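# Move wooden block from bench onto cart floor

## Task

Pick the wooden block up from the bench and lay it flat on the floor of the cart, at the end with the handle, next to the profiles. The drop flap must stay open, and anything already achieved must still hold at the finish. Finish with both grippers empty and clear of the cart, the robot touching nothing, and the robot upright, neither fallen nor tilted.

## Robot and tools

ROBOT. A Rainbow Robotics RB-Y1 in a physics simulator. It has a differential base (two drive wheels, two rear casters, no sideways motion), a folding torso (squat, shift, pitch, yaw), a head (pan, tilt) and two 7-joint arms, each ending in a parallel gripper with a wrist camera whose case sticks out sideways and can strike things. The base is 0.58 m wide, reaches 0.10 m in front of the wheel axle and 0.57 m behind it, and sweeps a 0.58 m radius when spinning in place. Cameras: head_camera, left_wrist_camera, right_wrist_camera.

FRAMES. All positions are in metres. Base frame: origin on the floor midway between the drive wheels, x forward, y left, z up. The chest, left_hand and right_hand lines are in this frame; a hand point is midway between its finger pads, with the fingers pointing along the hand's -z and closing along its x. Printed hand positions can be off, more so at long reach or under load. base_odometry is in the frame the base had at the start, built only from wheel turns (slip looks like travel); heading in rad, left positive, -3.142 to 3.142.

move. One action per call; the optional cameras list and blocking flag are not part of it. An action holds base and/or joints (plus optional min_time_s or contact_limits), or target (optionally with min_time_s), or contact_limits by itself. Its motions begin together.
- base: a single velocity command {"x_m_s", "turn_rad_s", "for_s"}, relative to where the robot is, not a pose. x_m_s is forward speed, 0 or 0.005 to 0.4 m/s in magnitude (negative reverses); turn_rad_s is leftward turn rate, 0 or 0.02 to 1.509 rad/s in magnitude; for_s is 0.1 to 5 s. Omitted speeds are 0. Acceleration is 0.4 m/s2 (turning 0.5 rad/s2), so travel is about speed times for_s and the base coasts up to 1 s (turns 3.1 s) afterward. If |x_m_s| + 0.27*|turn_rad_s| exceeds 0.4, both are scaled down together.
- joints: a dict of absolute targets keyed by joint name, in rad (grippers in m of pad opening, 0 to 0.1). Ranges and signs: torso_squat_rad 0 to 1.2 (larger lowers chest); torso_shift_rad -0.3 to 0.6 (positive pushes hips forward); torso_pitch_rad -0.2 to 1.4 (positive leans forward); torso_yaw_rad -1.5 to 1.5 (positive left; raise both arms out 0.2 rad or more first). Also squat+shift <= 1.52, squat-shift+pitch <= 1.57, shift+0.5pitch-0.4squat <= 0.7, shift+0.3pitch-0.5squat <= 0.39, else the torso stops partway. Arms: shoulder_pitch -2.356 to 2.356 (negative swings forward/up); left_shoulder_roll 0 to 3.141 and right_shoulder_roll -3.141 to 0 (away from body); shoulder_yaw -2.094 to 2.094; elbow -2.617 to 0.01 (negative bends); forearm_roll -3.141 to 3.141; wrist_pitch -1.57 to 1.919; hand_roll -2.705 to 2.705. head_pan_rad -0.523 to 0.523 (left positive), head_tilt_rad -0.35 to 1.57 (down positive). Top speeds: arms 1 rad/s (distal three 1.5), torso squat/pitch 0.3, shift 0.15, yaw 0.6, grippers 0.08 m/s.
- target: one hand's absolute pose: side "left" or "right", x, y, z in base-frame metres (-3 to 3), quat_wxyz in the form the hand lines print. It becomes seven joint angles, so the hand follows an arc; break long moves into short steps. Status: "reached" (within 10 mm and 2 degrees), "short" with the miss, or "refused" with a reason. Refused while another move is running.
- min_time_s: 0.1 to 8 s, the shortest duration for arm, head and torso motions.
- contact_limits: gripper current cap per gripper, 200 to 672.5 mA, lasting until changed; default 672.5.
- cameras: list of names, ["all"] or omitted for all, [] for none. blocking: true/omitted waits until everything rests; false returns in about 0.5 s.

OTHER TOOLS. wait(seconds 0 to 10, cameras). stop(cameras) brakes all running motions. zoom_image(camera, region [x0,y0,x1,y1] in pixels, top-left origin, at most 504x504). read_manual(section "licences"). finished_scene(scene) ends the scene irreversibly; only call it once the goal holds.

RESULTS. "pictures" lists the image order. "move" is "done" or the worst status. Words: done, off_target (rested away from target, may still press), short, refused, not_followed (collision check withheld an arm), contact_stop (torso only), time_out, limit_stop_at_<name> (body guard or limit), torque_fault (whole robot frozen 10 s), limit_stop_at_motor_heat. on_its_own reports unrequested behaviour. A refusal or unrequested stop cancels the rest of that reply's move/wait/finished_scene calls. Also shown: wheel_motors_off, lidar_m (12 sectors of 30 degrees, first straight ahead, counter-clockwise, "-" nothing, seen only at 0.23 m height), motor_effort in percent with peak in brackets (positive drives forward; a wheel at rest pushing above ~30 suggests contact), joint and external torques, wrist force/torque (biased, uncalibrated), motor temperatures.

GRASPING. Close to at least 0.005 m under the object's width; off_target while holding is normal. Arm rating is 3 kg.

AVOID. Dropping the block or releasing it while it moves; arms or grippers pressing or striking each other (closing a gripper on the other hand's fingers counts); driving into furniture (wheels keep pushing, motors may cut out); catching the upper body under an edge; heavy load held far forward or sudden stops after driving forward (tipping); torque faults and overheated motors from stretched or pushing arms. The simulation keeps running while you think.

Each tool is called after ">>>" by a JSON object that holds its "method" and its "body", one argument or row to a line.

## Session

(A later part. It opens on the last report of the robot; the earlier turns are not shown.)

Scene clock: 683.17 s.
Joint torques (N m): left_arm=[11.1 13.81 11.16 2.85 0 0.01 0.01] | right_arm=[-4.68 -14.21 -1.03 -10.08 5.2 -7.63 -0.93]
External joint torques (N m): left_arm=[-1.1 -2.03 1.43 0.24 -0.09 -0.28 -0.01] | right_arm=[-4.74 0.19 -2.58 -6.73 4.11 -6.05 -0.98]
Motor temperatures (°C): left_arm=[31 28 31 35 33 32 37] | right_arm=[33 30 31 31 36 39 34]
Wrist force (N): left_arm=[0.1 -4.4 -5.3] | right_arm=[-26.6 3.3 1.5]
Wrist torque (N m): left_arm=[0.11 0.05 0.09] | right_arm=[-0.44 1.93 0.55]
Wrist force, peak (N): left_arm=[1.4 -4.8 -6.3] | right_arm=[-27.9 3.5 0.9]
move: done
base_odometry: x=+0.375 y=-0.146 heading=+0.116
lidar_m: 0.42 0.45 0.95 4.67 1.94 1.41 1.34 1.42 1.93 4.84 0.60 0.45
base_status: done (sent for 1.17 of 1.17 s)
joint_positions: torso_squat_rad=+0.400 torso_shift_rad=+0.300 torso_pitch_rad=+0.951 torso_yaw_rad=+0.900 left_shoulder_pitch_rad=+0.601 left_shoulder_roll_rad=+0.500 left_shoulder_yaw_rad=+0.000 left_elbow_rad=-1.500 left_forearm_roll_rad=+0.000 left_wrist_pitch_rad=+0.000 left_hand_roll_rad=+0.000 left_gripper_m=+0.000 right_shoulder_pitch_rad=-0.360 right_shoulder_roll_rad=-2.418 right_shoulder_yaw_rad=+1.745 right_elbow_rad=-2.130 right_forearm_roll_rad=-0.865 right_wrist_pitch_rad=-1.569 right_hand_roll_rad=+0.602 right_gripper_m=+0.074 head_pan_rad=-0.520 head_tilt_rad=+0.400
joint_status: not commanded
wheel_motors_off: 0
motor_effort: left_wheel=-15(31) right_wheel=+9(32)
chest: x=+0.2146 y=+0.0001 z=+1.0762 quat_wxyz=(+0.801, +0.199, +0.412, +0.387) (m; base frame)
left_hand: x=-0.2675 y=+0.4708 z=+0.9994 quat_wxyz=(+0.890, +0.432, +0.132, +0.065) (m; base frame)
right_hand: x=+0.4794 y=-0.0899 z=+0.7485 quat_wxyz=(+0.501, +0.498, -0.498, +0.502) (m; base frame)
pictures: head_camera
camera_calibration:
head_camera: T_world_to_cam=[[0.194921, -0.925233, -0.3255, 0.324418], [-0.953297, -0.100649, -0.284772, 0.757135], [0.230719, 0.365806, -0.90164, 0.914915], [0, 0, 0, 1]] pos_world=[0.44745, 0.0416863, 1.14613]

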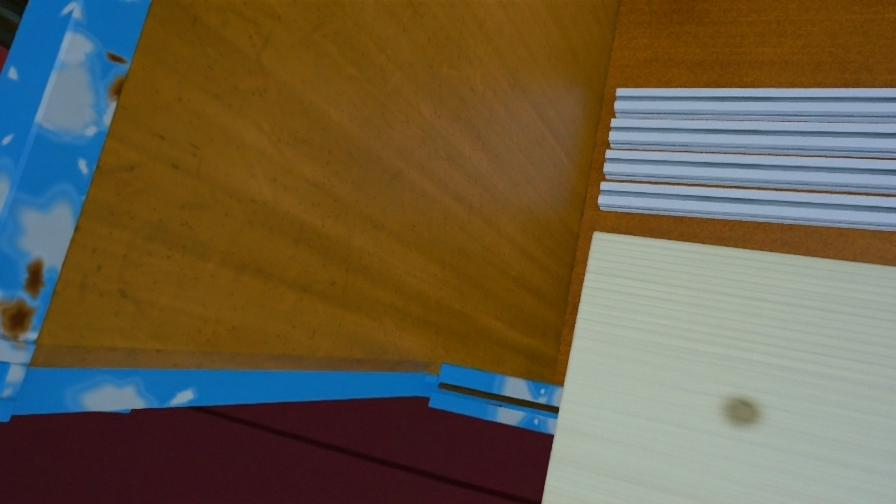

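>>> {"method": "move", "body": {
  "base": {"x_m_s":0.1,"for_s":1.8},
  "cameras": ["head_camera"]
}}

Scene clock: 687.53 s.
Joint torques (N m): left_arm=[11.04 13.87 10.94 2.72 0.01 0.01 -0.03] | right_arm=[-4.26 -14.1 -1.12 -10.23 5.49 -7.43 -0.86]
External joint torques (N m): left_arm=[-1.15 -1.97 1.21 0.1 -0.07 -0.28 -0.05] | right_arm=[-4.32 0.3 -2.67 -6.87 4.4 -5.84 -0.91]
Motor temperatures (°C): left_arm=[31 28 31 35 33 32 37] | right_arm=[33 30 31 31 36 39 34]
Wrist force (N): left_arm=[0.8 -4.3 -5.2] | right_arm=[-27.3 3.4 1.5]
Wrist torque (N m): left_arm=[0.04 0.09 0.07] | right_arm=[-0.42 1.79 0.57]
Wrist force, peak (N): left_arm=[0.4 -4.6 -6.3] | right_arm=[-28.6 2.1 1.3]
move: done
base_odometry: x=+0.554 y=-0.125 heading=+0.116
lidar_m: 0.24 0.26 0.36 3.95 2.20 1.59 1.52 1.60 2.17 1.01 0.37 0.26
base_status: done (sent for 1.8 of 1.8 s)
joint_positions: torso_squat_rad=+0.400 torso_shift_rad=+0.300 torso_pitch_rad=+0.951 torso_yaw_rad=+0.900 left_shoulder_pitch_rad=+0.601 left_shoulder_roll_rad=+0.500 left_shoulder_yaw_rad=+0.000 left_elbow_rad=-1.500 left_forearm_roll_rad=+0.000 left_wrist_pitch_rad=+0.000 left_hand_roll_rad=+0.000 left_gripper_m=+0.000 right_shoulder_pitch_rad=-0.360 right_shoulder_roll_rad=-2.418 right_shoulder_yaw_rad=+1.745 right_elbow_rad=-2.130 right_forearm_roll_rad=-0.865 right_wrist_pitch_rad=-1.569 right_hand_roll_rad=+0.602 right_gripper_m=+0.074 head_pan_rad=-0.520 head_tilt_rad=+0.400
joint_status: not commanded
wheel_motors_off: 0
motor_effort: left_wheel=-7(22) right_wheel=+3(39)
chest: x=+0.2147 y=+0.0001 z=+1.0761 quat_wxyz=(+0.801, +0.199, +0.412, +0.387) (m; base frame)
left_hand: x=-0.2674 y=+0.4708 z=+0.9994 quat_wxyz=(+0.890, +0.432, +0.132, +0.065) (m; base frame)
right_hand: x=+0.4795 y=-0.0899 z=+0.7484 quat_wxyz=(+0.501, +0.498, -0.498, +0.502) (m; base frame)
pictures: head_camera
camera_calibration:
head_camera: T_world_to_cam=[[0.194888, -0.925236, -0.325509, 0.324424], [-0.953304, -0.100618, -0.28476, 0.757218], [0.230718, 0.365805, -0.90164, 0.914892], [0, 0, 0, 1]] pos_world=[0.44755, 0.0416864, 1.14613]

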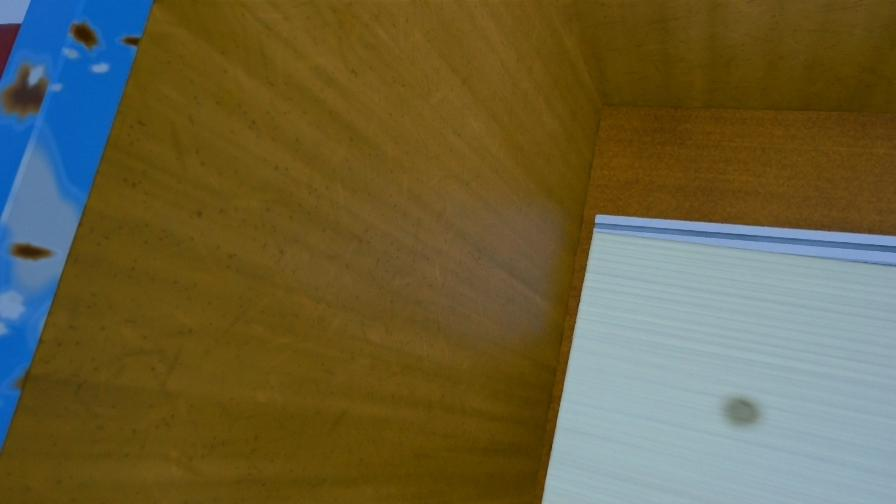

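>>> {"method": "move", "body": {
  "joints": {"torso_squat_rad":0.768,"torso_shift_rad":0.388,"head_tilt_rad":0.55},
  "min_time_s": 2.5,
  "cameras": ["head_camera"]
}}

Scene clock: 692.93 s.
Joint torques (N m): left_arm=[11.14 13.69 11.01 2.73 0.02 -0.06 -0.01] | right_arm=[-3.87 -14.12 -1.38 -10.29 5.22 -7.63 -0.82]
External joint torques (N m): left_arm=[-1.06 -2.15 1.28 0.12 -0.07 -0.35 -0.03] | right_arm=[-3.93 0.28 -2.93 -6.93 4.14 -6.05 -0.87]
Motor temperatures (°C): left_arm=[31 28 31 35 33 32 37] | right_arm=[33 30 31 31 36 39 34]
Wrist force (N): left_arm=[0.3 -4.6 -5.2] | right_arm=[-26.9 3.5 1.4]
Wrist torque (N m): left_arm=[0.18 0.03 0.03] | right_arm=[-0.42 1.89 0.57]
Wrist force, peak (N): left_arm=[0.3 -5.1 -6.2] | right_arm=[-28.1 2.9 1.1]
move: done
base_odometry: x=+0.554 y=-0.125 heading=+0.116
lidar_m: 0.24 0.26 0.36 3.96 2.19 1.59 1.52 1.60 2.18 1.00 0.37 0.26
base_status: not commanded
joint_positions: torso_squat_rad=+0.768 torso_shift_rad=+0.388 torso_pitch_rad=+0.951 torso_yaw_rad=+0.900 left_shoulder_pitch_rad=+0.601 left_shoulder_roll_rad=+0.500 left_shoulder_yaw_rad=+0.000 left_elbow_rad=-1.500 left_forearm_roll_rad=+0.000 left_wrist_pitch_rad=+0.000 left_hand_roll_rad=+0.000 left_gripper_m=+0.000 right_shoulder_pitch_rad=-0.360 right_shoulder_roll_rad=-2.418 right_shoulder_yaw_rad=+1.745 right_elbow_rad=-2.130 right_forearm_roll_rad=-0.865 right_wrist_pitch_rad=-1.569 right_hand_roll_rad=+0.602 right_gripper_m=+0.074 head_pan_rad=-0.520 head_tilt_rad=+0.550
joint_status: all done
wheel_motors_off: 0
motor_effort: left_wheel=-4(6) right_wheel=+6(7)
chest: x=+0.2145 y=+0.0001 z=+0.9264 quat_wxyz=(+0.801, +0.199, +0.412, +0.387) (m; base frame)
left_hand: x=-0.2676 y=+0.4708 z=+0.8495 quat_wxyz=(+0.890, +0.432, +0.132, +0.065) (m; base frame)
right_hand: x=+0.4794 y=-0.0899 z=+0.5987 quat_wxyz=(+0.501, +0.498, -0.498, +0.502) (m; base frame)
pictures: head_camera
camera_calibration:
head_camera: T_world_to_cam=[[0.191645, -0.926982, -0.322455, 0.273881], [-0.977627, -0.151275, -0.146155, 0.581716], [0.0867033, 0.34325, -0.935234, 0.870474], [0, 0, 0, 1]] pos_world=[0.44074, 0.0430919, 0.987431]

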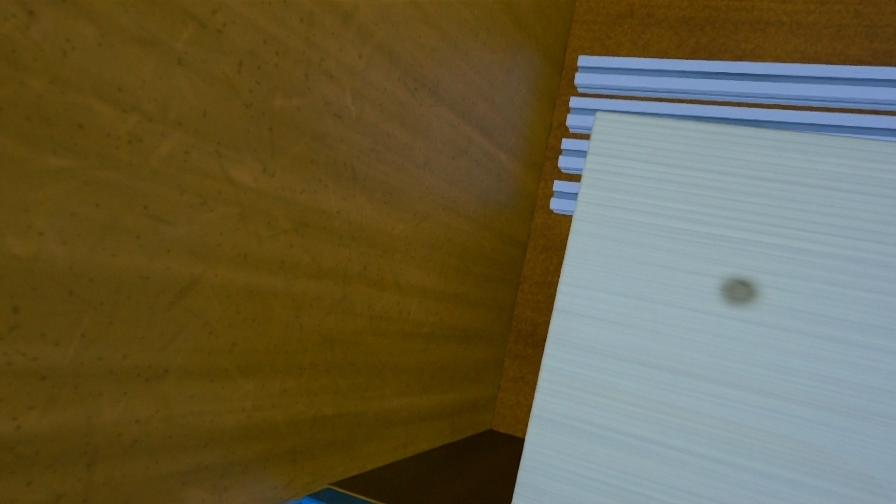

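>>> {"method": "move", "body": {
  "target": {"side":"right","x":0.477,"y":-0.06,"z":0.53,"quat_wxyz":[0.5337,0.4639,-0.4639,0.5337]},
  "min_time_s": 2,
  "cameras": []
}}

>>> {"method": "move", "body": {
  "target": {"side":"right","x":0.477,"y":-0.04,"z":0.46,"quat_wxyz":[0.5337,0.4639,-0.4639,0.5337]},
  "min_time_s": 2,
  "cameras": ["head_camera","right_wrist_camera"]
}}

Scene clock: 704.00 s.
Joint torques (N m): left_arm=[10.81 13.88 10.98 2.71 0.07 0.09 -0.04] | right_arm=[-5.24 -11.11 -4.79 -10.75 4.71 -7.33 -0.34]
External joint torques (N m): left_arm=[-1.38 -1.96 1.25 0.09 -0.02 -0.2 -0.06] | right_arm=[-4.86 2.67 -5.32 -6.73 3.64 -5.76 -0.39]
Motor temperatures (°C): left_arm=[31 28 31 35 33 32 37] | right_arm=[33 30 31 31 36 39 34]
Wrist force (N): left_arm=[0.4 -4.9 -4.7] | right_arm=[-26.8 2.9 -2.5]
Wrist torque (N m): left_arm=[0.15 0.07 0.04] | right_arm=[-0.49 1.87 0.57]
Wrist force, peak (N): left_arm=[1.0 -4.9 -6.1] | right_arm=[-27.6 3.6 1.3]
move: done
base_odometry: x=+0.554 y=-0.125 heading=+0.116
lidar_m: 0.24 0.25 0.35 3.96 2.21 1.59 1.53 1.60 2.20 0.99 0.36 0.26
base_status: not commanded
joint_positions: torso_squat_rad=+0.768 torso_shift_rad=+0.388 torso_pitch_rad=+0.951 torso_yaw_rad=+0.900 left_shoulder_pitch_rad=+0.601 left_shoulder_roll_rad=+0.500 left_shoulder_yaw_rad=+0.000 left_elbow_rad=-1.500 left_forearm_roll_rad=+0.000 left_wrist_pitch_rad=+0.000 left_hand_roll_rad=+0.000 left_gripper_m=+0.000 right_shoulder_pitch_rad=-0.379 right_shoulder_roll_rad=-2.290 right_shoulder_yaw_rad=+1.636 right_elbow_rad=-2.070 right_forearm_roll_rad=-1.013 right_wrist_pitch_rad=-1.329 right_hand_roll_rad=+0.604 right_gripper_m=+0.074 head_pan_rad=-0.520 head_tilt_rad=+0.550
joint_status: all done
wheel_motors_off: 0
motor_effort: left_wheel=-5(6) right_wheel=+4(8)
chest: x=+0.2145 y=+0.0001 z=+0.9264 quat_wxyz=(+0.801, +0.199, +0.412, +0.387) (m; base frame)
left_hand: x=-0.2676 y=+0.4708 z=+0.8495 quat_wxyz=(+0.890, +0.432, +0.132, +0.065) (m; base frame)
right_hand: x=+0.4769 y=-0.0610 z=+0.5290 quat_wxyz=(+0.534, +0.463, -0.462, +0.535) (m; base frame)
right_hand_status: reached (checked arc, planned for 2.0 s): 1 mm and 0.3 deg off.
pictures: none
No camera images: "cameras" was empty.

Scene clock: 706.33 s.
Joint torques (N m): left_arm=[11.03 13.69 10.88 2.67 0.14 0.05 0.07] | right_arm=[-5.79 -9.96 -5.43 -10.63 4.08 -7.75 -0.78]
External joint torques (N m): left_arm=[-1.16 -2.15 1.15 0.05 0.06 -0.24 0.05] | right_arm=[-5.32 3.05 -5.16 -6.71 3.13 -6.1 -0.83]
Motor temperatures (°C): left_arm=[31 28 31 35 33 32 37] | right_arm=[33 30 31 31 36 39 34]
Wrist force (N): left_arm=[0.8 -4.0 -5.8] | right_arm=[-27.3 3.3 -3.2]
Wrist torque (N m): left_arm=[0.05 0.11 0.08] | right_arm=[-0.56 1.80 0.57]
Wrist force, peak (N): left_arm=[0.2 -4.6 -6.2] | right_arm=[-27.4 3.9 -2.8]
move: done
base_odometry: x=+0.554 y=-0.125 heading=+0.116
lidar_m: 0.24 0.26 0.36 3.95 2.19 1.59 1.52 1.60 2.17 1.00 0.35 0.26
base_status: not commanded
joint_positions: torso_squat_rad=+0.768 torso_shift_rad=+0.388 torso_pitch_rad=+0.951 torso_yaw_rad=+0.900 left_shoulder_pitch_rad=+0.601 left_shoulder_roll_rad=+0.500 left_shoulder_yaw_rad=+0.000 left_elbow_rad=-1.500 left_forearm_roll_rad=+0.000 left_wrist_pitch_rad=+0.000 left_hand_roll_rad=+0.000 left_gripper_m=+0.000 right_shoulder_pitch_rad=-0.413 right_shoulder_roll_rad=-2.060 right_shoulder_yaw_rad=+1.562 right_elbow_rad=-1.816 right_forearm_roll_rad=-1.034 right_wrist_pitch_rad=-1.254 right_hand_roll_rad=+0.532 right_gripper_m=+0.074 head_pan_rad=-0.520 head_tilt_rad=+0.550
joint_status: all done
wheel_motors_off: 0
motor_effort: left_wheel=-5(6) right_wheel=+4(7)
chest: x=+0.2145 y=+0.0001 z=+0.9264 quat_wxyz=(+0.801, +0.199, +0.412, +0.387) (m; base frame)
left_hand: x=-0.2676 y=+0.4708 z=+0.8495 quat_wxyz=(+0.890, +0.432, +0.132, +0.065) (m; base frame)
right_hand: x=+0.4769 y=-0.0412 z=+0.4596 quat_wxyz=(+0.536, +0.461, -0.462, +0.536) (m; base frame)
right_hand_status: reached (checked arc, planned for 2.0 s): 1 mm and 0.5 deg off.
pictures: head_camera, right_wrist_camera
camera_calibration:
head_camera: T_world_to_cam=[[0.191645, -0.926982, -0.322455, 0.273881], [-0.977627, -0.151275, -0.146155, 0.581716], [0.0867033, 0.34325, -0.935234, 0.870474], [0, 0, 0, 1]] pos_world=[0.44074, 0.0430919, 0.987431]
right_wrist_camera: T_world_to_cam=[[0.0303143, -0.122283, -0.992032, 0.435162], [-0.861852, -0.50588, 0.0360211, 0.400658], [-0.506254, 0.853893, -0.120725, 0.404212], [0, 0, 0, 1]] pos_world=[0.53675, -0.089256, 0.466061]

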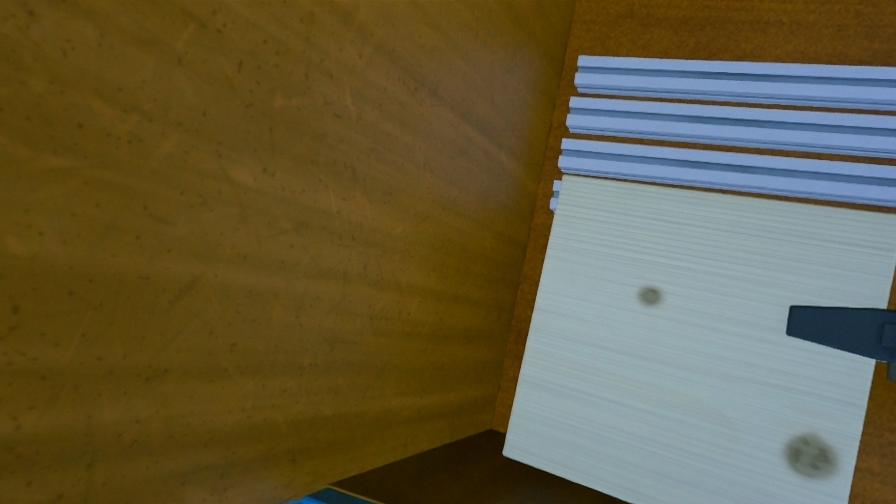

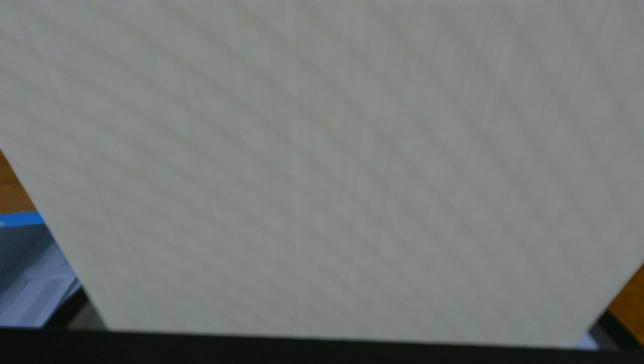

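>>> {"method": "move", "body": {
  "target": {"side":"right","x":0.475,"y":-0.035,"z":0.4,"quat_wxyz":[0.5273,0.4695,-0.4583,0.5401]},
  "min_time_s": 2,
  "cameras": ["head_camera"]
}}

Scene clock: 711.70 s.
Joint torques (N m): left_arm=[10.93 13.85 10.75 2.66 0.02 -0.02 0] | right_arm=[-5.93 -9.5 -5.6 -9.43 3.38 -8.28 -0.86]
External joint torques (N m): left_arm=[-1.26 -1.99 1.02 0.05 -0.06 -0.31 -0.02] | right_arm=[-5.56 2.73 -5.03 -6.28 2.63 -6.52 -0.91]
Motor temperatures (°C): left_arm=[31 28 31 35 33 32 37] | right_arm=[33 30 31 31 36 39 34]
Wrist force (N): left_arm=[1.1 -4.4 -5.1] | right_arm=[-26.3 3.5 -2.9]
Wrist torque (N m): left_arm=[0.11 0.11 0.03] | right_arm=[-0.53 1.84 0.57]
Wrist force, peak (N): left_arm=[0.6 -5.1 -6.0] | right_arm=[-27.6 4.2 -3.1]
move: done
base_odometry: x=+0.554 y=-0.125 heading=+0.116
lidar_m: 0.23 0.26 0.36 3.96 2.21 1.57 1.51 1.60 2.17 1.00 0.36 0.26
base_status: not commanded
joint_positions: torso_squat_rad=+0.768 torso_shift_rad=+0.388 torso_pitch_rad=+0.951 torso_yaw_rad=+0.900 left_shoulder_pitch_rad=+0.601 left_shoulder_roll_rad=+0.500 left_shoulder_yaw_rad=+0.000 left_elbow_rad=-1.500 left_forearm_roll_rad=+0.000 left_wrist_pitch_rad=+0.000 left_hand_roll_rad=+0.000 left_gripper_m=+0.000 right_shoulder_pitch_rad=-0.433 right_shoulder_roll_rad=-1.859 right_shoulder_yaw_rad=+1.530 right_elbow_rad=-1.511 right_forearm_roll_rad=-0.972 right_wrist_pitch_rad=-1.252 right_hand_roll_rad=+0.405 right_gripper_m=+0.074 head_pan_rad=-0.520 head_tilt_rad=+0.550
joint_status: all done
wheel_motors_off: 0
motor_effort: left_wheel=-5(6) right_wheel=+5(7)
chest: x=+0.2145 y=+0.0001 z=+0.9264 quat_wxyz=(+0.801, +0.199, +0.412, +0.387) (m; base frame)
left_hand: x=-0.2676 y=+0.4708 z=+0.8495 quat_wxyz=(+0.890, +0.432, +0.132, +0.065) (m; base frame)
right_hand: x=+0.4744 y=-0.0362 z=+0.3994 quat_wxyz=(+0.530, +0.466, -0.455, +0.543) (m; base frame)
right_hand_status: reached (checked arc, planned for 2.0 s): 1 mm and 0.7 deg off.
pictures: head_camera
camera_calibration:
head_camera: T_world_to_cam=[[0.191645, -0.926982, -0.322455, 0.273881], [-0.977627, -0.151275, -0.146155, 0.581716], [0.0867033, 0.34325, -0.935234, 0.870474], [0, 0, 0, 1]] pos_world=[0.44074, 0.0430919, 0.987431]

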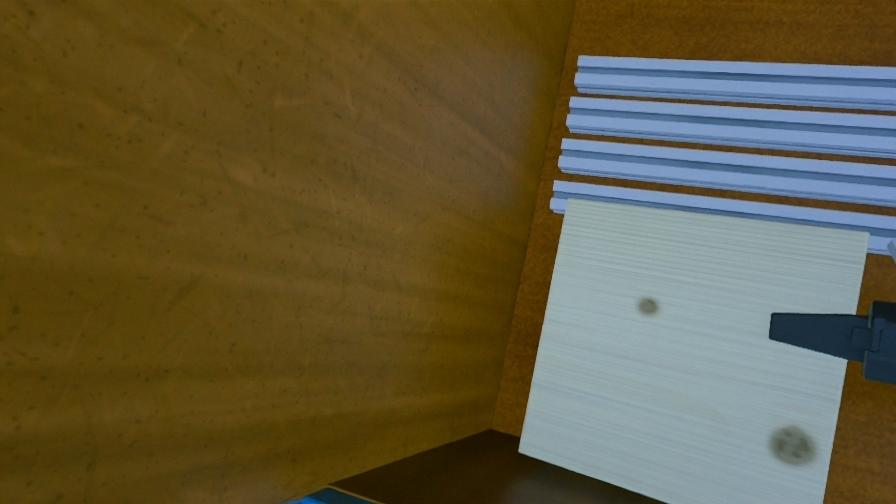

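>>> {"method": "move", "body": {
  "target": {"side":"right","x":0.4755,"y":-0.03,"z":0.365,"quat_wxyz":[0.5273,0.4695,-0.4583,0.5401]},
  "min_time_s": 1.5,
  "cameras": ["head_camera"]
}}

>>> {"method": "move", "body": {
  "target": {"side":"right","x":0.4755,"y":-0.03,"z":0.348,"quat_wxyz":[0.5273,0.4695,-0.4583,0.5401]},
  "min_time_s": 1.5,
  "cameras": ["head_camera"]
}}

Scene clock: 715.87 s.
Joint torques (N m): left_arm=[10.87 13.69 11.1 2.68 -0.09 0.09 -0.04] | right_arm=[-5.87 -8.38 -5.23 -8.5 2.54 -8.57 -0.92]
External joint torques (N m): left_arm=[-1.32 -2.15 1.37 0.06 -0.17 -0.2 -0.06] | right_arm=[-5.48 3.09 -4.5 -6 1.94 -6.75 -0.97]
Motor temperatures (°C): left_arm=[31 28 31 35 33 32 37] | right_arm=[33 30 31 31 36 39 34]
Wrist force (N): left_arm=[1.4 -3.9 -5.1] | right_arm=[-26.6 3.5 -3.0]
Wrist torque (N m): left_arm=[0.06 0.19 0.08] | right_arm=[-0.46 1.84 0.53]
Wrist force, peak (N): left_arm=[0.7 -5.2 -5.9] | right_arm=[-27.3 3.3 -2.8]
move: done
base_odometry: x=+0.554 y=-0.125 heading=+0.116
lidar_m: 0.23 0.25 0.35 3.95 2.20 1.59 1.53 1.59 2.18 0.98 0.36 0.25
base_status: not commanded
joint_positions: torso_squat_rad=+0.768 torso_shift_rad=+0.388 torso_pitch_rad=+0.951 torso_yaw_rad=+0.900 left_shoulder_pitch_rad=+0.601 left_shoulder_roll_rad=+0.500 left_shoulder_yaw_rad=+0.000 left_elbow_rad=-1.500 left_forearm_roll_rad=+0.000 left_wrist_pitch_rad=+0.000 left_hand_roll_rad=+0.000 left_gripper_m=+0.000 right_shoulder_pitch_rad=-0.454 right_shoulder_roll_rad=-1.722 right_shoulder_yaw_rad=+1.518 right_elbow_rad=-1.289 right_forearm_roll_rad=-0.933 right_wrist_pitch_rad=-1.279 right_hand_roll_rad=+0.313 right_gripper_m=+0.074 head_pan_rad=-0.520 head_tilt_rad=+0.550
joint_status: all done
wheel_motors_off: 0
motor_effort: left_wheel=-5(6) right_wheel=+4(7)
chest: x=+0.2145 y=+0.0001 z=+0.9264 quat_wxyz=(+0.801, +0.199, +0.412, +0.387) (m; base frame)
left_hand: x=-0.2676 y=+0.4708 z=+0.8495 quat_wxyz=(+0.890, +0.432, +0.132, +0.065) (m; base frame)
right_hand: x=+0.4751 y=-0.0311 z=+0.3642 quat_wxyz=(+0.529, +0.467, -0.456, +0.542) (m; base frame)
right_hand_status: reached (checked arc, planned for 1.5 s): 1 mm and 0.4 deg off.
pictures: head_camera
camera_calibration:
head_camera: T_world_to_cam=[[0.191645, -0.926982, -0.322455, 0.273901], [-0.977627, -0.151275, -0.146155, 0.581618], [0.0867033, 0.34325, -0.935234, 0.870482], [0, 0, 0, 1]] pos_world=[0.44064, 0.0430919, 0.987431]

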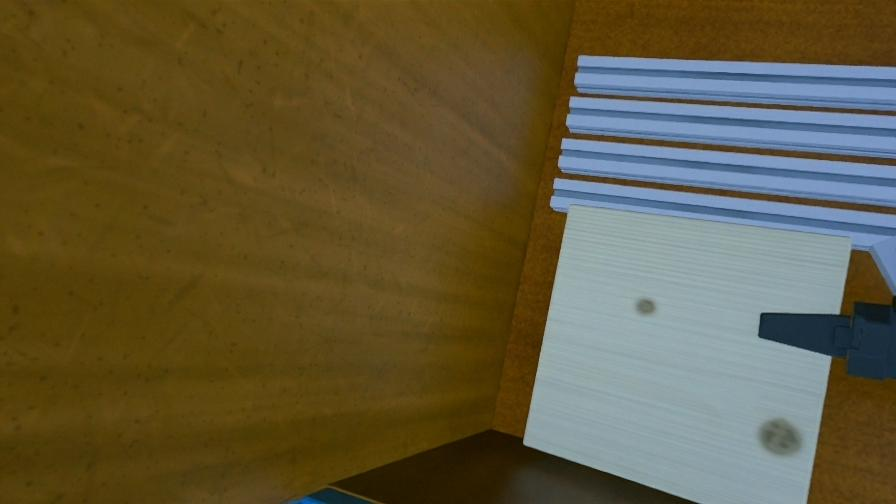

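Scene clock: 717.70 s.
Joint torques (N m): left_arm=[11.19 13.83 10.81 2.66 -0.03 0.02 0.06] | right_arm=[-2.22 -8.42 -2.13 -1.64 1.71 -1.05 1.48]
External joint torques (N m): left_arm=[-1 -2.01 1.07 0.05 -0.12 -0.27 0.04] | right_arm=[-1.86 2.62 -1.39 0.41 1.21 0.8 1.43]
Motor temperatures (°C): left_arm=[31 28 31 35 33 32 37] | right_arm=[33 30 31 31 36 39 34]
Wrist force (N): left_arm=[0.5 -4.8 -5.0] | right_arm=[-9.5 -1.6 5.1]
Wrist torque (N m): left_arm=[0.18 0.12 0.04] | right_arm=[-0.31 -1.56 -1.62]
Wrist force, peak (N): left_arm=[0.6 -5.1 -5.4] | right_arm=[-26.7 3.4 -2.6]
move: done
base_odometry: x=+0.554 y=-0.125 heading=+0.116
lidar_m: 0.24 0.25 0.37 3.94 2.19 1.60 1.52 1.60 2.17 1.00 0.36 0.26
base_status: not commanded
joint_positions: torso_squat_rad=+0.768 torso_shift_rad=+0.388 torso_pitch_rad=+0.950 torso_yaw_rad=+0.900 left_shoulder_pitch_rad=+0.601 left_shoulder_roll_rad=+0.500 left_shoulder_yaw_rad=+0.000 left_elbow_rad=-1.500 left_forearm_roll_rad=+0.000 left_wrist_pitch_rad=+0.000 left_hand_roll_rad=+0.000 left_gripper_m=+0.000 right_shoulder_pitch_rad=-0.463 right_shoulder_roll_rad=-1.647 right_shoulder_yaw_rad=+1.517 right_elbow_rad=-1.159 right_forearm_roll_rad=-0.913 right_wrist_pitch_rad=-1.312 right_hand_roll_rad=+0.260 right_gripper_m=+0.074 head_pan_rad=-0.520 head_tilt_rad=+0.550
joint_status: all done
wheel_motors_off: 0
motor_effort: left_wheel=-6(6) right_wheel=+4(6)
chest: x=+0.2143 y=+0.0001 z=+0.9265 quat_wxyz=(+0.801, +0.199, +0.412, +0.387) (m; base frame)
left_hand: x=-0.2677 y=+0.4708 z=+0.8494 quat_wxyz=(+0.890, +0.432, +0.131, +0.066) (m; base frame)
right_hand: x=+0.4757 y=-0.0304 z=+0.3483 quat_wxyz=(+0.528, +0.469, -0.458, +0.540) (m; base frame)
right_hand_status: reached (checked arc, planned for 1.5 s): 1 mm and 0.1 deg off.
pictures: head_camera
camera_calibration:
head_camera: T_world_to_cam=[[0.191795, -0.926989, -0.322343, 0.273827], [-0.977553, -0.151256, -0.146667, 0.581923], [0.0872024, 0.343237, -0.935192, 0.870425], [0, 0, 0, 1]] pos_world=[0.440439, 0.043092, 0.98763]

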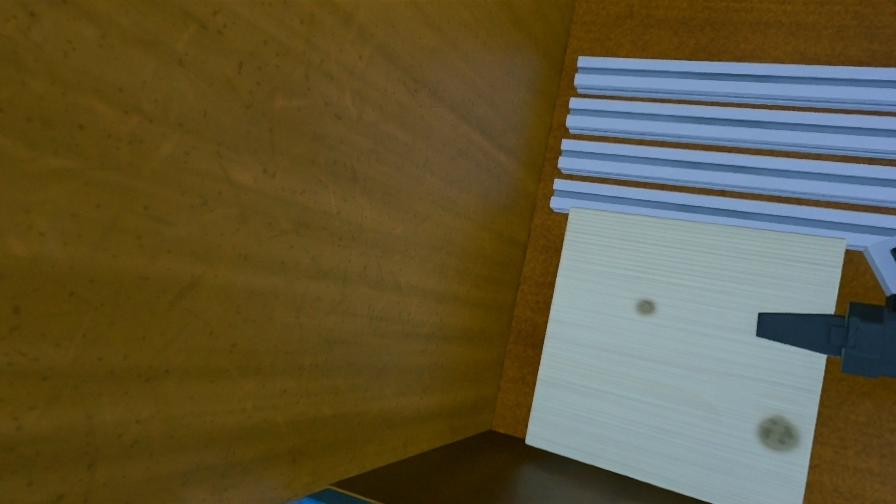

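>>> {"method": "move", "body": {
  "target": {"side":"right","x":0.4755,"y":-0.03,"z":0.343,"quat_wxyz":[0.5273,0.4695,-0.4583,0.5401]},
  "min_time_s": 0.8,
  "cameras": []
}}

>>> {"method": "move", "body": {
  "joints": {"right_gripper_m":0.1},
  "cameras": ["head_camera","right_wrist_camera"]
}}

Scene clock: 722.80 s.
Joint torques (N m): left_arm=[11.21 13.76 11.08 2.69 -0.01 0.11 -0.05] | right_arm=[-0.39 -7.62 -0.76 1.32 1.41 3.69 1.97]
External joint torques (N m): left_arm=[-0.98 -2.08 1.35 0.08 -0.09 -0.18 -0.07] | right_arm=[-0.03 3.28 0 3.24 0.93 5.54 1.92]
Motor temperatures (°C): left_arm=[31 28 31 35 33 32 37] | right_arm=[33 30 31 31 36 39 34]
Wrist force (N): left_arm=[1.2 -4.3 -5.3] | right_arm=[0.4 -3.4 10.9]
Wrist torque (N m): left_arm=[0.10 0.15 0.11] | right_arm=[-0.40 -3.77 -2.22]
Wrist force, peak (N): left_arm=[0.1 -5.2 -5.9] | right_arm=[3.1 -4.5 14.5]
move: done
base_odometry: x=+0.554 y=-0.125 heading=+0.116
lidar_m: 0.24 0.26 0.36 3.94 2.20 1.58 1.51 1.61 2.19 0.99 0.35 0.26
base_status: not commanded
joint_positions: torso_squat_rad=+0.768 torso_shift_rad=+0.388 torso_pitch_rad=+0.950 torso_yaw_rad=+0.900 left_shoulder_pitch_rad=+0.601 left_shoulder_roll_rad=+0.500 left_shoulder_yaw_rad=+0.000 left_elbow_rad=-1.500 left_forearm_roll_rad=+0.000 left_wrist_pitch_rad=+0.000 left_hand_roll_rad=+0.000 left_gripper_m=+0.000 right_shoulder_pitch_rad=-0.466 right_shoulder_roll_rad=-1.625 right_shoulder_yaw_rad=+1.517 right_elbow_rad=-1.120 right_forearm_roll_rad=-0.908 right_wrist_pitch_rad=-1.322 right_hand_roll_rad=+0.245 right_gripper_m=+0.074 head_pan_rad=-0.520 head_tilt_rad=+0.550
joint_status: all done
wheel_motors_off: 0
motor_effort: left_wheel=-6(7) right_wheel=+5(7)
chest: x=+0.2142 y=+0.0000 z=+0.9266 quat_wxyz=(+0.801, +0.199, +0.412, +0.387) (m; base frame)
left_hand: x=-0.2678 y=+0.4708 z=+0.8494 quat_wxyz=(+0.890, +0.432, +0.131, +0.066) (m; base frame)
right_hand: x=+0.4758 y=-0.0300 z=+0.3438 quat_wxyz=(+0.527, +0.469, -0.459, +0.540) (m; base frame)
right_hand_status: reached (checked arc, planned for 0.8 s): 1 mm and 0.1 deg off.
pictures: none
No camera images: "cameras" was empty.

Scene clock: 723.57 s.
Joint torques (N m): left_arm=[11.03 13.71 11.1 2.57 0 0.16 -0.05] | right_arm=[-0.62 -10.76 -1.13 -2.28 1.05 -3.71 0.43]
External joint torques (N m): left_arm=[-1.16 -2.13 1.37 -0.04 -0.09 -0.13 -0.07] | right_arm=[-0.27 0.12 -0.38 -0.37 0.57 -1.86 0.38]
Motor temperatures (°C): left_arm=[31 28 31 35 33 32 37] | right_arm=[33 30 31 31 36 39 34]
Wrist force (N): left_arm=[0.2 -4.5 -4.8] | right_arm=[-15.5 3.6 -3.8]
Wrist torque (N m): left_arm=[0.10 0.03 0.05] | right_arm=[-0.36 -0.67 -0.30]
Wrist force, peak (N): left_arm=[1.0 -4.7 -6.0] | right_arm=[-16.3 3.4 -4.7]
move: done
base_odometry: x=+0.554 y=-0.125 heading=+0.116
lidar_m: 0.24 0.26 0.36 3.97 2.19 1.59 1.52 1.61 2.19 1.00 0.35 0.26
base_status: not commanded
joint_positions: torso_squat_rad=+0.768 torso_shift_rad=+0.388 torso_pitch_rad=+0.950 torso_yaw_rad=+0.900 left_shoulder_pitch_rad=+0.600 left_shoulder_roll_rad=+0.500 left_shoulder_yaw_rad=+0.000 left_elbow_rad=-1.500 left_forearm_roll_rad=+0.000 left_wrist_pitch_rad=+0.000 left_hand_roll_rad=+0.000 left_gripper_m=+0.000 right_shoulder_pitch_rad=-0.466 right_shoulder_roll_rad=-1.624 right_shoulder_yaw_rad=+1.517 right_elbow_rad=-1.119 right_forearm_roll_rad=-0.908 right_wrist_pitch_rad=-1.320 right_hand_roll_rad=+0.245 right_gripper_m=+0.099 head_pan_rad=-0.520 head_tilt_rad=+0.550
joint_status: all done
wheel_motors_off: 0
motor_effort: left_wheel=-5(7) right_wheel=+5(6)
chest: x=+0.2143 y=+0.0001 z=+0.9265 quat_wxyz=(+0.801, +0.199, +0.412, +0.387) (m; base frame)
left_hand: x=-0.2677 y=+0.4708 z=+0.8494 quat_wxyz=(+0.890, +0.432, +0.131, +0.066) (m; base frame)
right_hand: x=+0.4754 y=-0.0300 z=+0.3430 quat_wxyz=(+0.528, +0.469, -0.458, +0.540) (m; base frame)
pictures: head_camera, right_wrist_camera
camera_calibration:
head_camera: T_world_to_cam=[[0.191768, -0.926976, -0.322397, 0.273873], [-0.977567, -0.151255, -0.146577, 0.581938], [0.087109, 0.343273, -0.935187, 0.870452], [0, 0, 0, 1]] pos_world=[0.440539, 0.0430919, 0.98763]
right_wrist_camera: T_world_to_cam=[[0.0316347, -0.114102, -0.992965, 0.320918], [-0.848957, -0.527395, 0.0335565, 0.403394], [-0.527514, 0.841924, -0.113552, 0.387171], [0, 0, 0, 1]] pos_world=[0.53655, -0.0766025, 0.349088]

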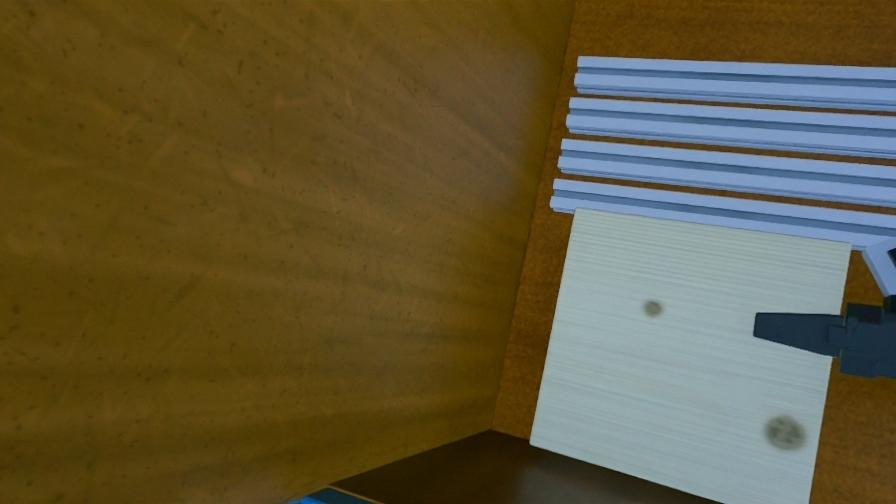

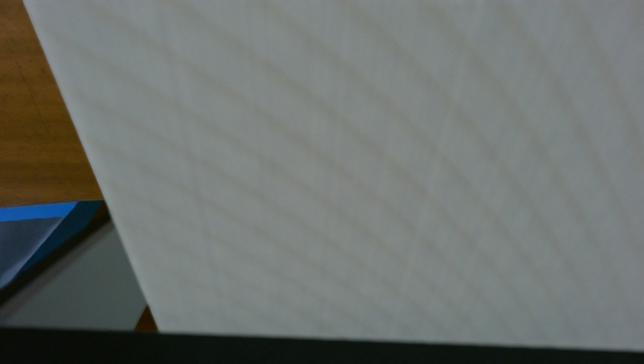

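>>> {"method": "move", "body": {
  "target": {"side":"right","x":0.4755,"y":-0.075,"z":0.346,"quat_wxyz":[0.5273,0.4695,-0.4583,0.5401]},
  "min_time_s": 2,
  "cameras": ["head_camera","right_wrist_camera"]
}}

Scene clock: 733.13 s.
Joint torques (N m): left_arm=[11.23 13.75 11.06 2.65 -0.03 0.08 0] | right_arm=[2.7 -16.11 1.12 -0.3 0.15 -3.94 -0.2]
External joint torques (N m): left_arm=[-0.96 -2.09 1.33 0.04 -0.11 -0.21 -0.02] | right_arm=[1.78 -4.54 1.11 0.72 -0.27 -2.07 -0.25]
Motor temperatures (°C): left_arm=[31 28 31 35 33 32 37] | right_arm=[33 30 31 31 36 38 34]
Wrist force (N): left_arm=[1.0 -3.5 -5.6] | right_arm=[-16.1 4.2 -5.5]
Wrist torque (N m): left_arm=[-0.04 0.16 0.07] | right_arm=[-0.36 -0.74 -0.30]
Wrist force, peak (N): left_arm=[0.7 -5.5 -5.7] | right_arm=[-16.8 4.2 -5.4]
move: done
base_odometry: x=+0.554 y=-0.125 heading=+0.116
lidar_m: 0.24 0.25 0.36 3.95 2.21 1.59 1.53 1.61 2.19 0.99 0.36 0.26
base_status: not commanded
joint_positions: torso_squat_rad=+0.768 torso_shift_rad=+0.388 torso_pitch_rad=+0.950 torso_yaw_rad=+0.900 left_shoulder_pitch_rad=+0.600 left_shoulder_roll_rad=+0.500 left_shoulder_yaw_rad=+0.000 left_elbow_rad=-1.500 left_forearm_roll_rad=+0.000 left_wrist_pitch_rad=+0.000 left_hand_roll_rad=+0.000 left_gripper_m=+0.000 right_shoulder_pitch_rad=-0.384 right_shoulder_roll_rad=-1.627 right_shoulder_yaw_rad=+1.546 right_elbow_rad=-1.023 right_forearm_roll_rad=-0.935 right_wrist_pitch_rad=-1.466 right_hand_roll_rad=+0.227 right_gripper_m=+0.099 head_pan_rad=-0.520 head_tilt_rad=+0.550
joint_status: all done
wheel_motors_off: 0
motor_effort: left_wheel=-5(6) right_wheel=+4(7)
chest: x=+0.2143 y=+0.0001 z=+0.9265 quat_wxyz=(+0.801, +0.199, +0.412, +0.387) (m; base frame)
left_hand: x=-0.2677 y=+0.4708 z=+0.8495 quat_wxyz=(+0.890, +0.432, +0.131, +0.066) (m; base frame)
right_hand: x=+0.4752 y=-0.0744 z=+0.3460 quat_wxyz=(+0.527, +0.469, -0.458, +0.540) (m; base frame)
right_hand_status: reached (checked arc, planned for 2.0 s): 1 mm and 0.0 deg off.
pictures: head_camera, right_wrist_camera
camera_calibration:
head_camera: T_world_to_cam=[[0.191774, -0.926945, -0.322483, 0.273954], [-0.977566, -0.151248, -0.146591, 0.581951], [0.0871066, 0.343361, -0.935155, 0.870417], [0, 0, 0, 1]] pos_world=[0.440539, 0.0430918, 0.98763]
right_wrist_camera: T_world_to_cam=[[0.0312408, -0.112702, -0.993138, 0.319177], [-0.849022, -0.527318, 0.033133, 0.379768], [-0.527433, 0.84216, -0.11216, 0.424299], [0, 0, 0, 1]] pos_world=[0.536249, -0.121097, 0.351993]

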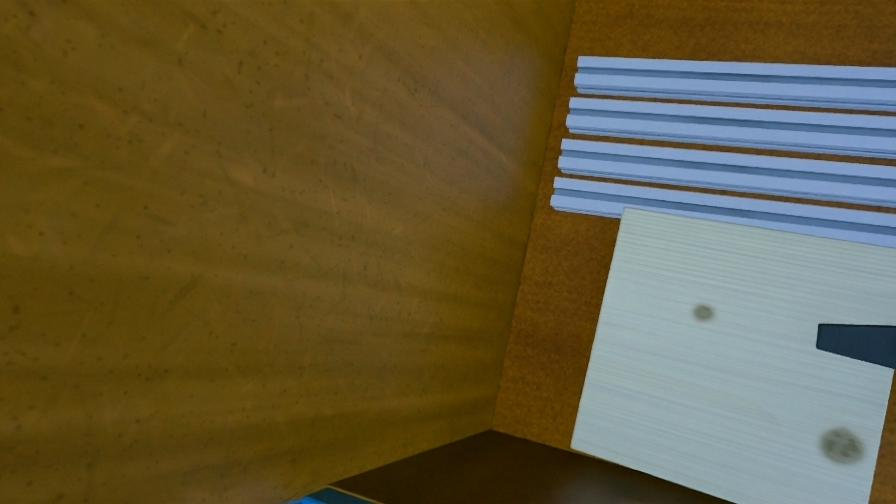

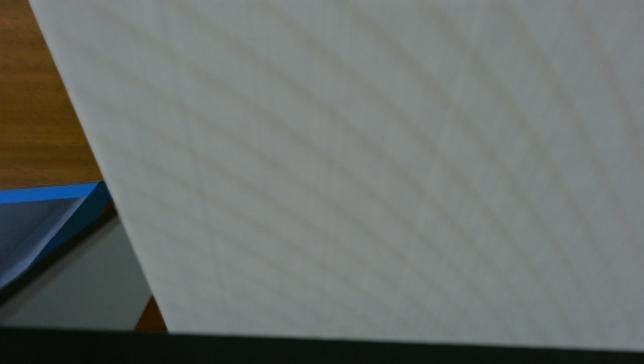

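>>> {"method": "move", "body": {
  "target": {"side":"right","x":0.478,"y":-0.012,"z":0.345,"quat_wxyz":[0.5273,0.4695,-0.4583,0.5401]},
  "min_time_s": 2,
  "cameras": ["head_camera"]
}}

>>> {"method": "move", "body": {
  "target": {"side":"right","x":0.41,"y":-0.05,"z":0.345,"quat_wxyz":[0.5273,0.4695,-0.4583,0.5401]},
  "cameras": ["head_camera"]
}}

Scene clock: 742.40 s.
Joint torques (N m): left_arm=[11.31 13.6 11.15 2.68 -0.02 0.05 -0.05] | right_arm=[-4.51 -11.27 -4.31 -5.94 1.4 -4.06 0.42]
External joint torques (N m): left_arm=[-0.88 -2.23 1.42 0.07 -0.1 -0.24 -0.07] | right_arm=[-3.62 -0.61 -3.23 -3.67 0.9 -2.21 0.37]
Motor temperatures (°C): left_arm=[31 28 31 35 33 32 37] | right_arm=[33 30 31 31 36 38 34]
Wrist force (N): left_arm=[0.1 -4.6 -5.6] | right_arm=[-16.3 1.8 3.1]
Wrist torque (N m): left_arm=[0.15 0.03 0.08] | right_arm=[-0.37 -0.32 -0.17]
Wrist force, peak (N): left_arm=[0.1 -4.3 -6.6] | right_arm=[-16.5 4.4 -5.9]
move: done
base_odometry: x=+0.554 y=-0.125 heading=+0.116
lidar_m: 0.25 0.26 0.35 3.95 2.19 1.59 1.53 1.60 2.19 1.00 0.36 0.27
base_status: not commanded
joint_positions: torso_squat_rad=+0.768 torso_shift_rad=+0.388 torso_pitch_rad=+0.950 torso_yaw_rad=+0.900 left_shoulder_pitch_rad=+0.600 left_shoulder_roll_rad=+0.500 left_shoulder_yaw_rad=+0.000 left_elbow_rad=-1.500 left_forearm_roll_rad=+0.000 left_wrist_pitch_rad=+0.000 left_hand_roll_rad=+0.000 left_gripper_m=+0.000 right_shoulder_pitch_rad=-0.500 right_shoulder_roll_rad=-1.629 right_shoulder_yaw_rad=+1.507 right_elbow_rad=-1.162 right_forearm_roll_rad=-0.899 right_wrist_pitch_rad=-1.263 right_hand_roll_rad=+0.248 right_gripper_m=+0.099 head_pan_rad=-0.520 head_tilt_rad=+0.550
joint_status: all done
wheel_motors_off: 0
motor_effort: left_wheel=-4(6) right_wheel=+6(7)
chest: x=+0.2143 y=+0.0001 z=+0.9265 quat_wxyz=(+0.801, +0.199, +0.412, +0.387) (m; base frame)
left_hand: x=-0.2677 y=+0.4708 z=+0.8494 quat_wxyz=(+0.890, +0.432, +0.131, +0.066) (m; base frame)
right_hand: x=+0.4775 y=-0.0129 z=+0.3447 quat_wxyz=(+0.527, +0.470, -0.457, +0.540) (m; base frame)
right_hand_status: reached (checked arc, planned for 2.0 s): 1 mm and 0.1 deg off.
pictures: head_camera
camera_calibration:
head_camera: T_world_to_cam=[[0.191765, -0.926988, -0.322365, 0.27375], [-0.977568, -0.15126, -0.146565, 0.581912], [0.0871026, 0.34324, -0.9352, 0.870503], [0, 0, 0, 1]] pos_world=[0.440539, 0.042992, 0.98763]

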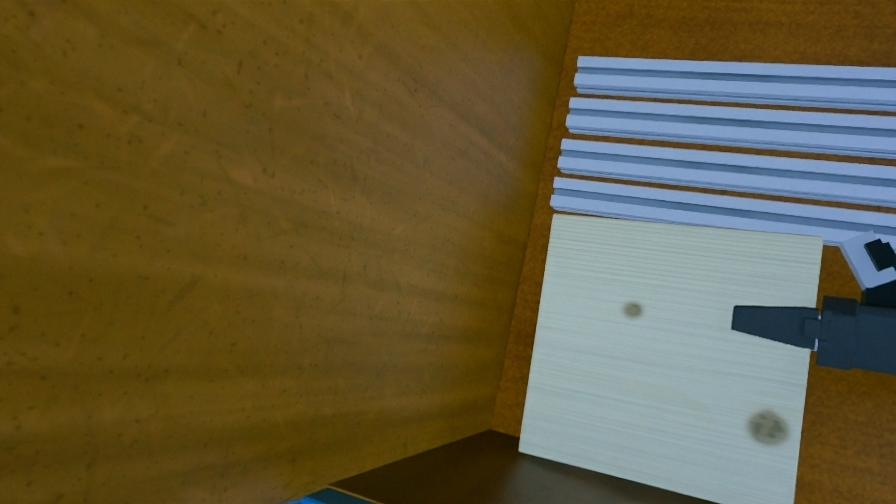

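Scene clock: 743.23 s.
Joint torques (N m): left_arm=[11.31 13.75 10.83 2.57 0.02 0.09 -0.05] | right_arm=[3.07 -6.61 1.69 -5.86 2.87 -3.76 -0.33]
External joint torques (N m): left_arm=[-0.88 -2.09 1.1 -0.04 -0.06 -0.2 -0.07] | right_arm=[1.24 2.28 1.09 -3.14 2.08 -2.02 -0.37]
Motor temperatures (°C): left_arm=[31 28 31 35 33 32 37] | right_arm=[33 30 31 31 36 38 34]
Wrist force (N): left_arm=[0.6 -4.3 -5.4] | right_arm=[-16.7 -0.6 -1.2]
Wrist torque (N m): left_arm=[0.12 0.06 0.06] | right_arm=[-0.48 -0.19 -0.01]
Wrist force, peak (N): left_arm=[0.6 -4.9 -5.9] | right_arm=[-19.3 -4.2 -1.5]
move: done
base_odometry: x=+0.554 y=-0.125 heading=+0.116
lidar_m: 0.24 0.25 0.37 3.95 2.21 1.58 1.52 1.61 2.19 0.99 0.36 0.26
base_status: not commanded
joint_positions: torso_squat_rad=+0.768 torso_shift_rad=+0.388 torso_pitch_rad=+0.950 torso_yaw_rad=+0.900 left_shoulder_pitch_rad=+0.601 left_shoulder_roll_rad=+0.500 left_shoulder_yaw_rad=+0.000 left_elbow_rad=-1.500 left_forearm_roll_rad=+0.000 left_wrist_pitch_rad=+0.000 left_hand_roll_rad=+0.000 left_gripper_m=+0.000 right_shoulder_pitch_rad=-0.347 right_shoulder_roll_rad=-1.563 right_shoulder_yaw_rad=+1.556 right_elbow_rad=-1.167 right_forearm_roll_rad=-0.974 right_wrist_pitch_rad=-1.382 right_hand_roll_rad=+0.429 right_gripper_m=+0.099 head_pan_rad=-0.520 head_tilt_rad=+0.550
joint_status: all done
wheel_motors_off: 0
motor_effort: left_wheel=-7(7) right_wheel=+4(6)
chest: x=+0.2143 y=+0.0001 z=+0.9265 quat_wxyz=(+0.801, +0.199, +0.412, +0.387) (m; base frame)
left_hand: x=-0.2677 y=+0.4708 z=+0.8494 quat_wxyz=(+0.890, +0.432, +0.131, +0.066) (m; base frame)
right_hand: x=+0.4107 y=-0.0502 z=+0.3449 quat_wxyz=(+0.527, +0.469, -0.458, +0.541) (m; base frame)
right_hand_status: reached (checked arc, planned for 0.5 s): 1 mm and 0.1 deg off.
pictures: head_camera
camera_calibration:
head_camera: T_world_to_cam=[[0.191765, -0.926988, -0.322365, 0.273862], [-0.977568, -0.15126, -0.146565, 0.581829], [0.0871026, 0.34324, -0.9352, 0.870477], [0, 0, 0, 1]] pos_world=[0.440439, 0.043092, 0.98763]

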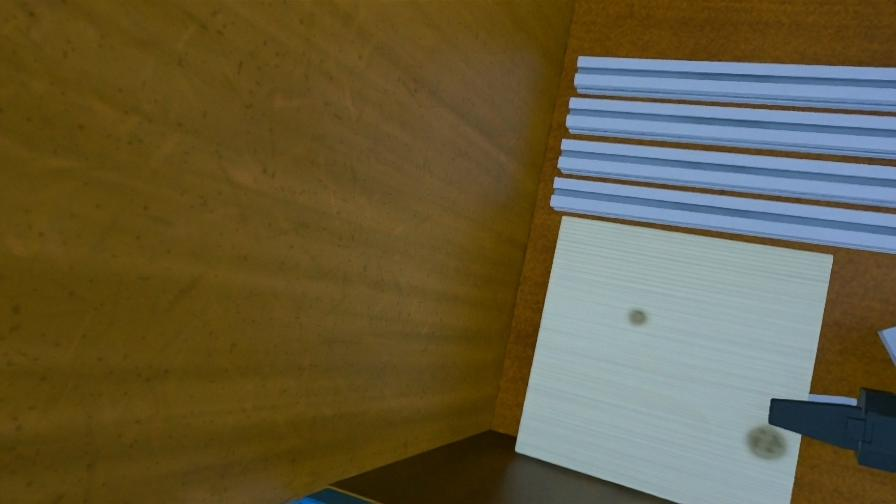

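>>> {"method": "move", "body": {
  "target": {"side":"right","x":0.475,"y":-0.092,"z":0.347,"quat_wxyz":[0.5273,0.4695,-0.4583,0.5401]},
  "cameras": ["head_camera"]
}}

Scene clock: 745.43 s.
Joint torques (N m): left_arm=[11.65 13.62 10.97 2.7 0.08 0.09 0.02] | right_arm=[1.08 -12.62 -0.13 -2.34 0.76 -4.56 0.27]
External joint torques (N m): left_arm=[-0.54 -2.22 1.24 0.09 -0.01 -0.2 0] | right_arm=[-0.33 -0.85 -0.43 -1.61 0.36 -2.69 0.21]
Motor temperatures (°C): left_arm=[31 28 31 35 33 32 37] | right_arm=[33 30 31 31 36 38 34]
Wrist force (N): left_arm=[-0.1 -4.1 -5.6] | right_arm=[-16.6 3.7 -0.9]
Wrist torque (N m): left_arm=[0.05 -0.02 0.08] | right_arm=[-0.43 0.03 -0.09]
Wrist force, peak (N): left_arm=[0.3 -4.8 -6.1] | right_arm=[-17.8 4.7 -6.6]
move: done
base_odometry: x=+0.554 y=-0.125 heading=+0.116
lidar_m: 0.24 0.25 0.35 3.95 2.18 1.60 1.52 1.61 2.19 0.99 0.36 0.26
base_status: not commanded
joint_positions: torso_squat_rad=+0.768 torso_shift_rad=+0.388 torso_pitch_rad=+0.950 torso_yaw_rad=+0.900 left_shoulder_pitch_rad=+0.601 left_shoulder_roll_rad=+0.500 left_shoulder_yaw_rad=+0.000 left_elbow_rad=-1.500 left_forearm_roll_rad=+0.000 left_wrist_pitch_rad=+0.000 left_hand_roll_rad=+0.000 left_gripper_m=+0.000 right_shoulder_pitch_rad=-0.350 right_shoulder_roll_rad=-1.630 right_shoulder_yaw_rad=+1.557 right_elbow_rad=-0.990 right_forearm_roll_rad=-0.951 right_wrist_pitch_rad=-1.514 right_hand_roll_rad=+0.226 right_gripper_m=+0.099 head_pan_rad=-0.520 head_tilt_rad=+0.550
joint_status: all done
wheel_motors_off: 0
motor_effort: left_wheel=-4(6) right_wheel=+5(7)
chest: x=+0.2143 y=+0.0001 z=+0.9265 quat_wxyz=(+0.801, +0.199, +0.412, +0.387) (m; base frame)
left_hand: x=-0.2677 y=+0.4708 z=+0.8495 quat_wxyz=(+0.890, +0.432, +0.131, +0.066) (m; base frame)
right_hand: x=+0.4746 y=-0.0918 z=+0.3474 quat_wxyz=(+0.529, +0.467, -0.456, +0.542) (m; base frame)
right_hand_status: reached (checked arc, planned for 0.5 s): 1 mm and 0.4 deg off.
pictures: head_camera
camera_calibration:
head_camera: T_world_to_cam=[[0.191867, -0.926924, -0.322489, 0.273917], [-0.977556, -0.151368, -0.146531, 0.581893], [0.0870085, 0.343366, -0.935163, 0.870468], [0, 0, 0, 1]] pos_world=[0.44054, 0.0430914, 0.98763]

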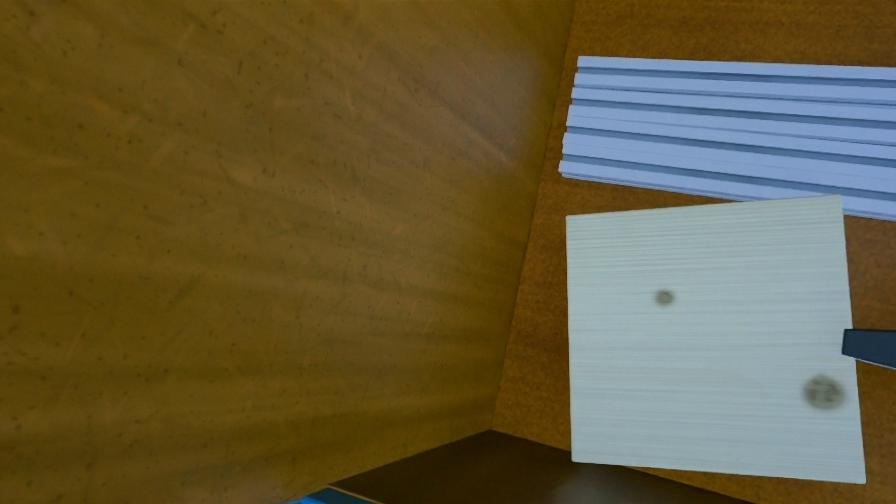

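>>> {"method": "move", "body": {
  "target": {"side":"right","x":0.44,"y":-0.15,"z":0.352,"quat_wxyz":[0.5273,0.4695,-0.4583,0.5401]},
  "cameras": ["head_camera","right_wrist_camera"]
}}

Scene clock: 748.17 s.
Joint torques (N m): left_arm=[11.25 13.55 11.01 2.52 -0.04 0.01 0] | right_arm=[5.29 -5.83 -0.58 0.82 0.06 -2.15 -0.19]
External joint torques (N m): left_arm=[-0.94 -2.29 1.28 -0.09 -0.12 -0.28 -0.02] | right_arm=[-0.02 0.96 -1.09 0.69 -0.2 -0.27 -0.24]
Motor temperatures (°C): left_arm=[31 28 31 35 33 32 37] | right_arm=[33 30 31 31 35 38 34]
Wrist force (N): left_arm=[0.9 -4.6 -4.6] | right_arm=[-6.1 2.9 0.7]
Wrist torque (N m): left_arm=[0.14 0.13 0.08] | right_arm=[-0.44 -0.27 -0.11]
Wrist force, peak (N): left_arm=[-0.3 -5.2 -5.7] | right_arm=[-16.1 3.7 -6.4]
move: done
base_odometry: x=+0.554 y=-0.125 heading=+0.116
lidar_m: 0.24 0.26 0.35 3.95 2.20 1.59 1.51 1.61 2.18 1.00 0.36 0.25
base_status: not commanded
joint_positions: torso_squat_rad=+0.768 torso_shift_rad=+0.388 torso_pitch_rad=+0.950 torso_yaw_rad=+0.900 left_shoulder_pitch_rad=+0.600 left_shoulder_roll_rad=+0.500 left_shoulder_yaw_rad=+0.000 left_elbow_rad=-1.500 left_forearm_roll_rad=+0.000 left_wrist_pitch_rad=+0.000 left_hand_roll_rad=+0.000 left_gripper_m=+0.000 right_shoulder_pitch_rad=+0.221 right_shoulder_roll_rad=-1.495 right_shoulder_yaw_rad=+0.836 right_elbow_rad=-0.844 right_forearm_roll_rad=-0.656 right_wrist_pitch_rad=-1.570 right_hand_roll_rad=+0.154 right_gripper_m=+0.099 head_pan_rad=-0.520 head_tilt_rad=+0.550
joint_status: all done
wheel_motors_off: 0
motor_effort: left_wheel=-5(6) right_wheel=+5(8)
chest: x=+0.2143 y=+0.0001 z=+0.9265 quat_wxyz=(+0.801, +0.199, +0.412, +0.387) (m; base frame)
left_hand: x=-0.2678 y=+0.4708 z=+0.8494 quat_wxyz=(+0.890, +0.432, +0.131, +0.066) (m; base frame)
right_hand: x=+0.4401 y=-0.1505 z=+0.3521 quat_wxyz=(+0.531, +0.465, -0.454, +0.544) (m; base frame)
right_hand_status: reached (checked arc, planned for 1.1 s): 1 mm and 0.9 deg off.
pictures: head_camera, right_wrist_camera
camera_calibration:
head_camera: T_world_to_cam=[[0.191817, -0.926975, -0.322372, 0.273878], [-0.977548, -0.151269, -0.146686, 0.581955], [0.0872091, 0.343271, -0.935179, 0.870501], [0, 0, 0, 1]] pos_world=[0.440439, 0.0430919, 0.987729]
right_wrist_camera: T_world_to_cam=[[0.0325651, -0.127703, -0.991278, 0.314223], [-0.84905, -0.526799, 0.0399728, 0.307352], [-0.527309, 0.840342, -0.125581, 0.47492], [0, 0, 0, 1]] pos_world=[0.501154, -0.197055, 0.358837]

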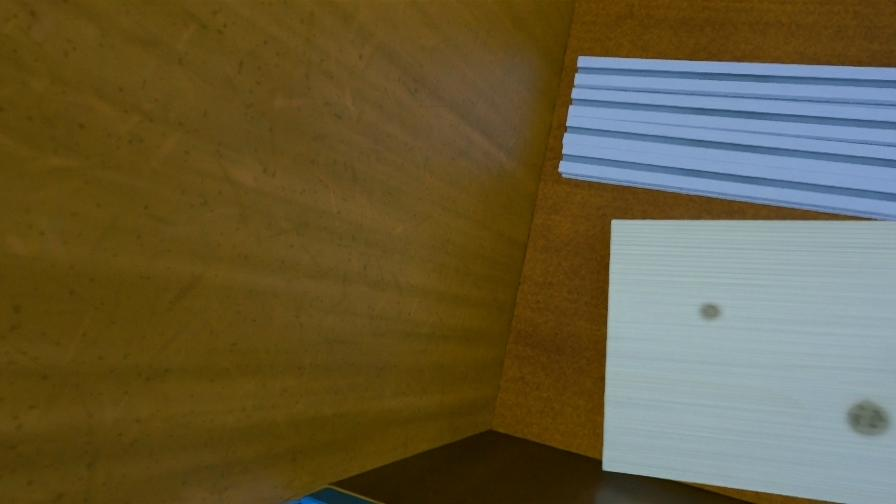

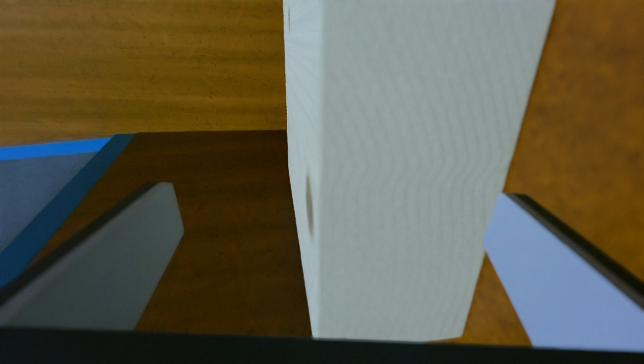

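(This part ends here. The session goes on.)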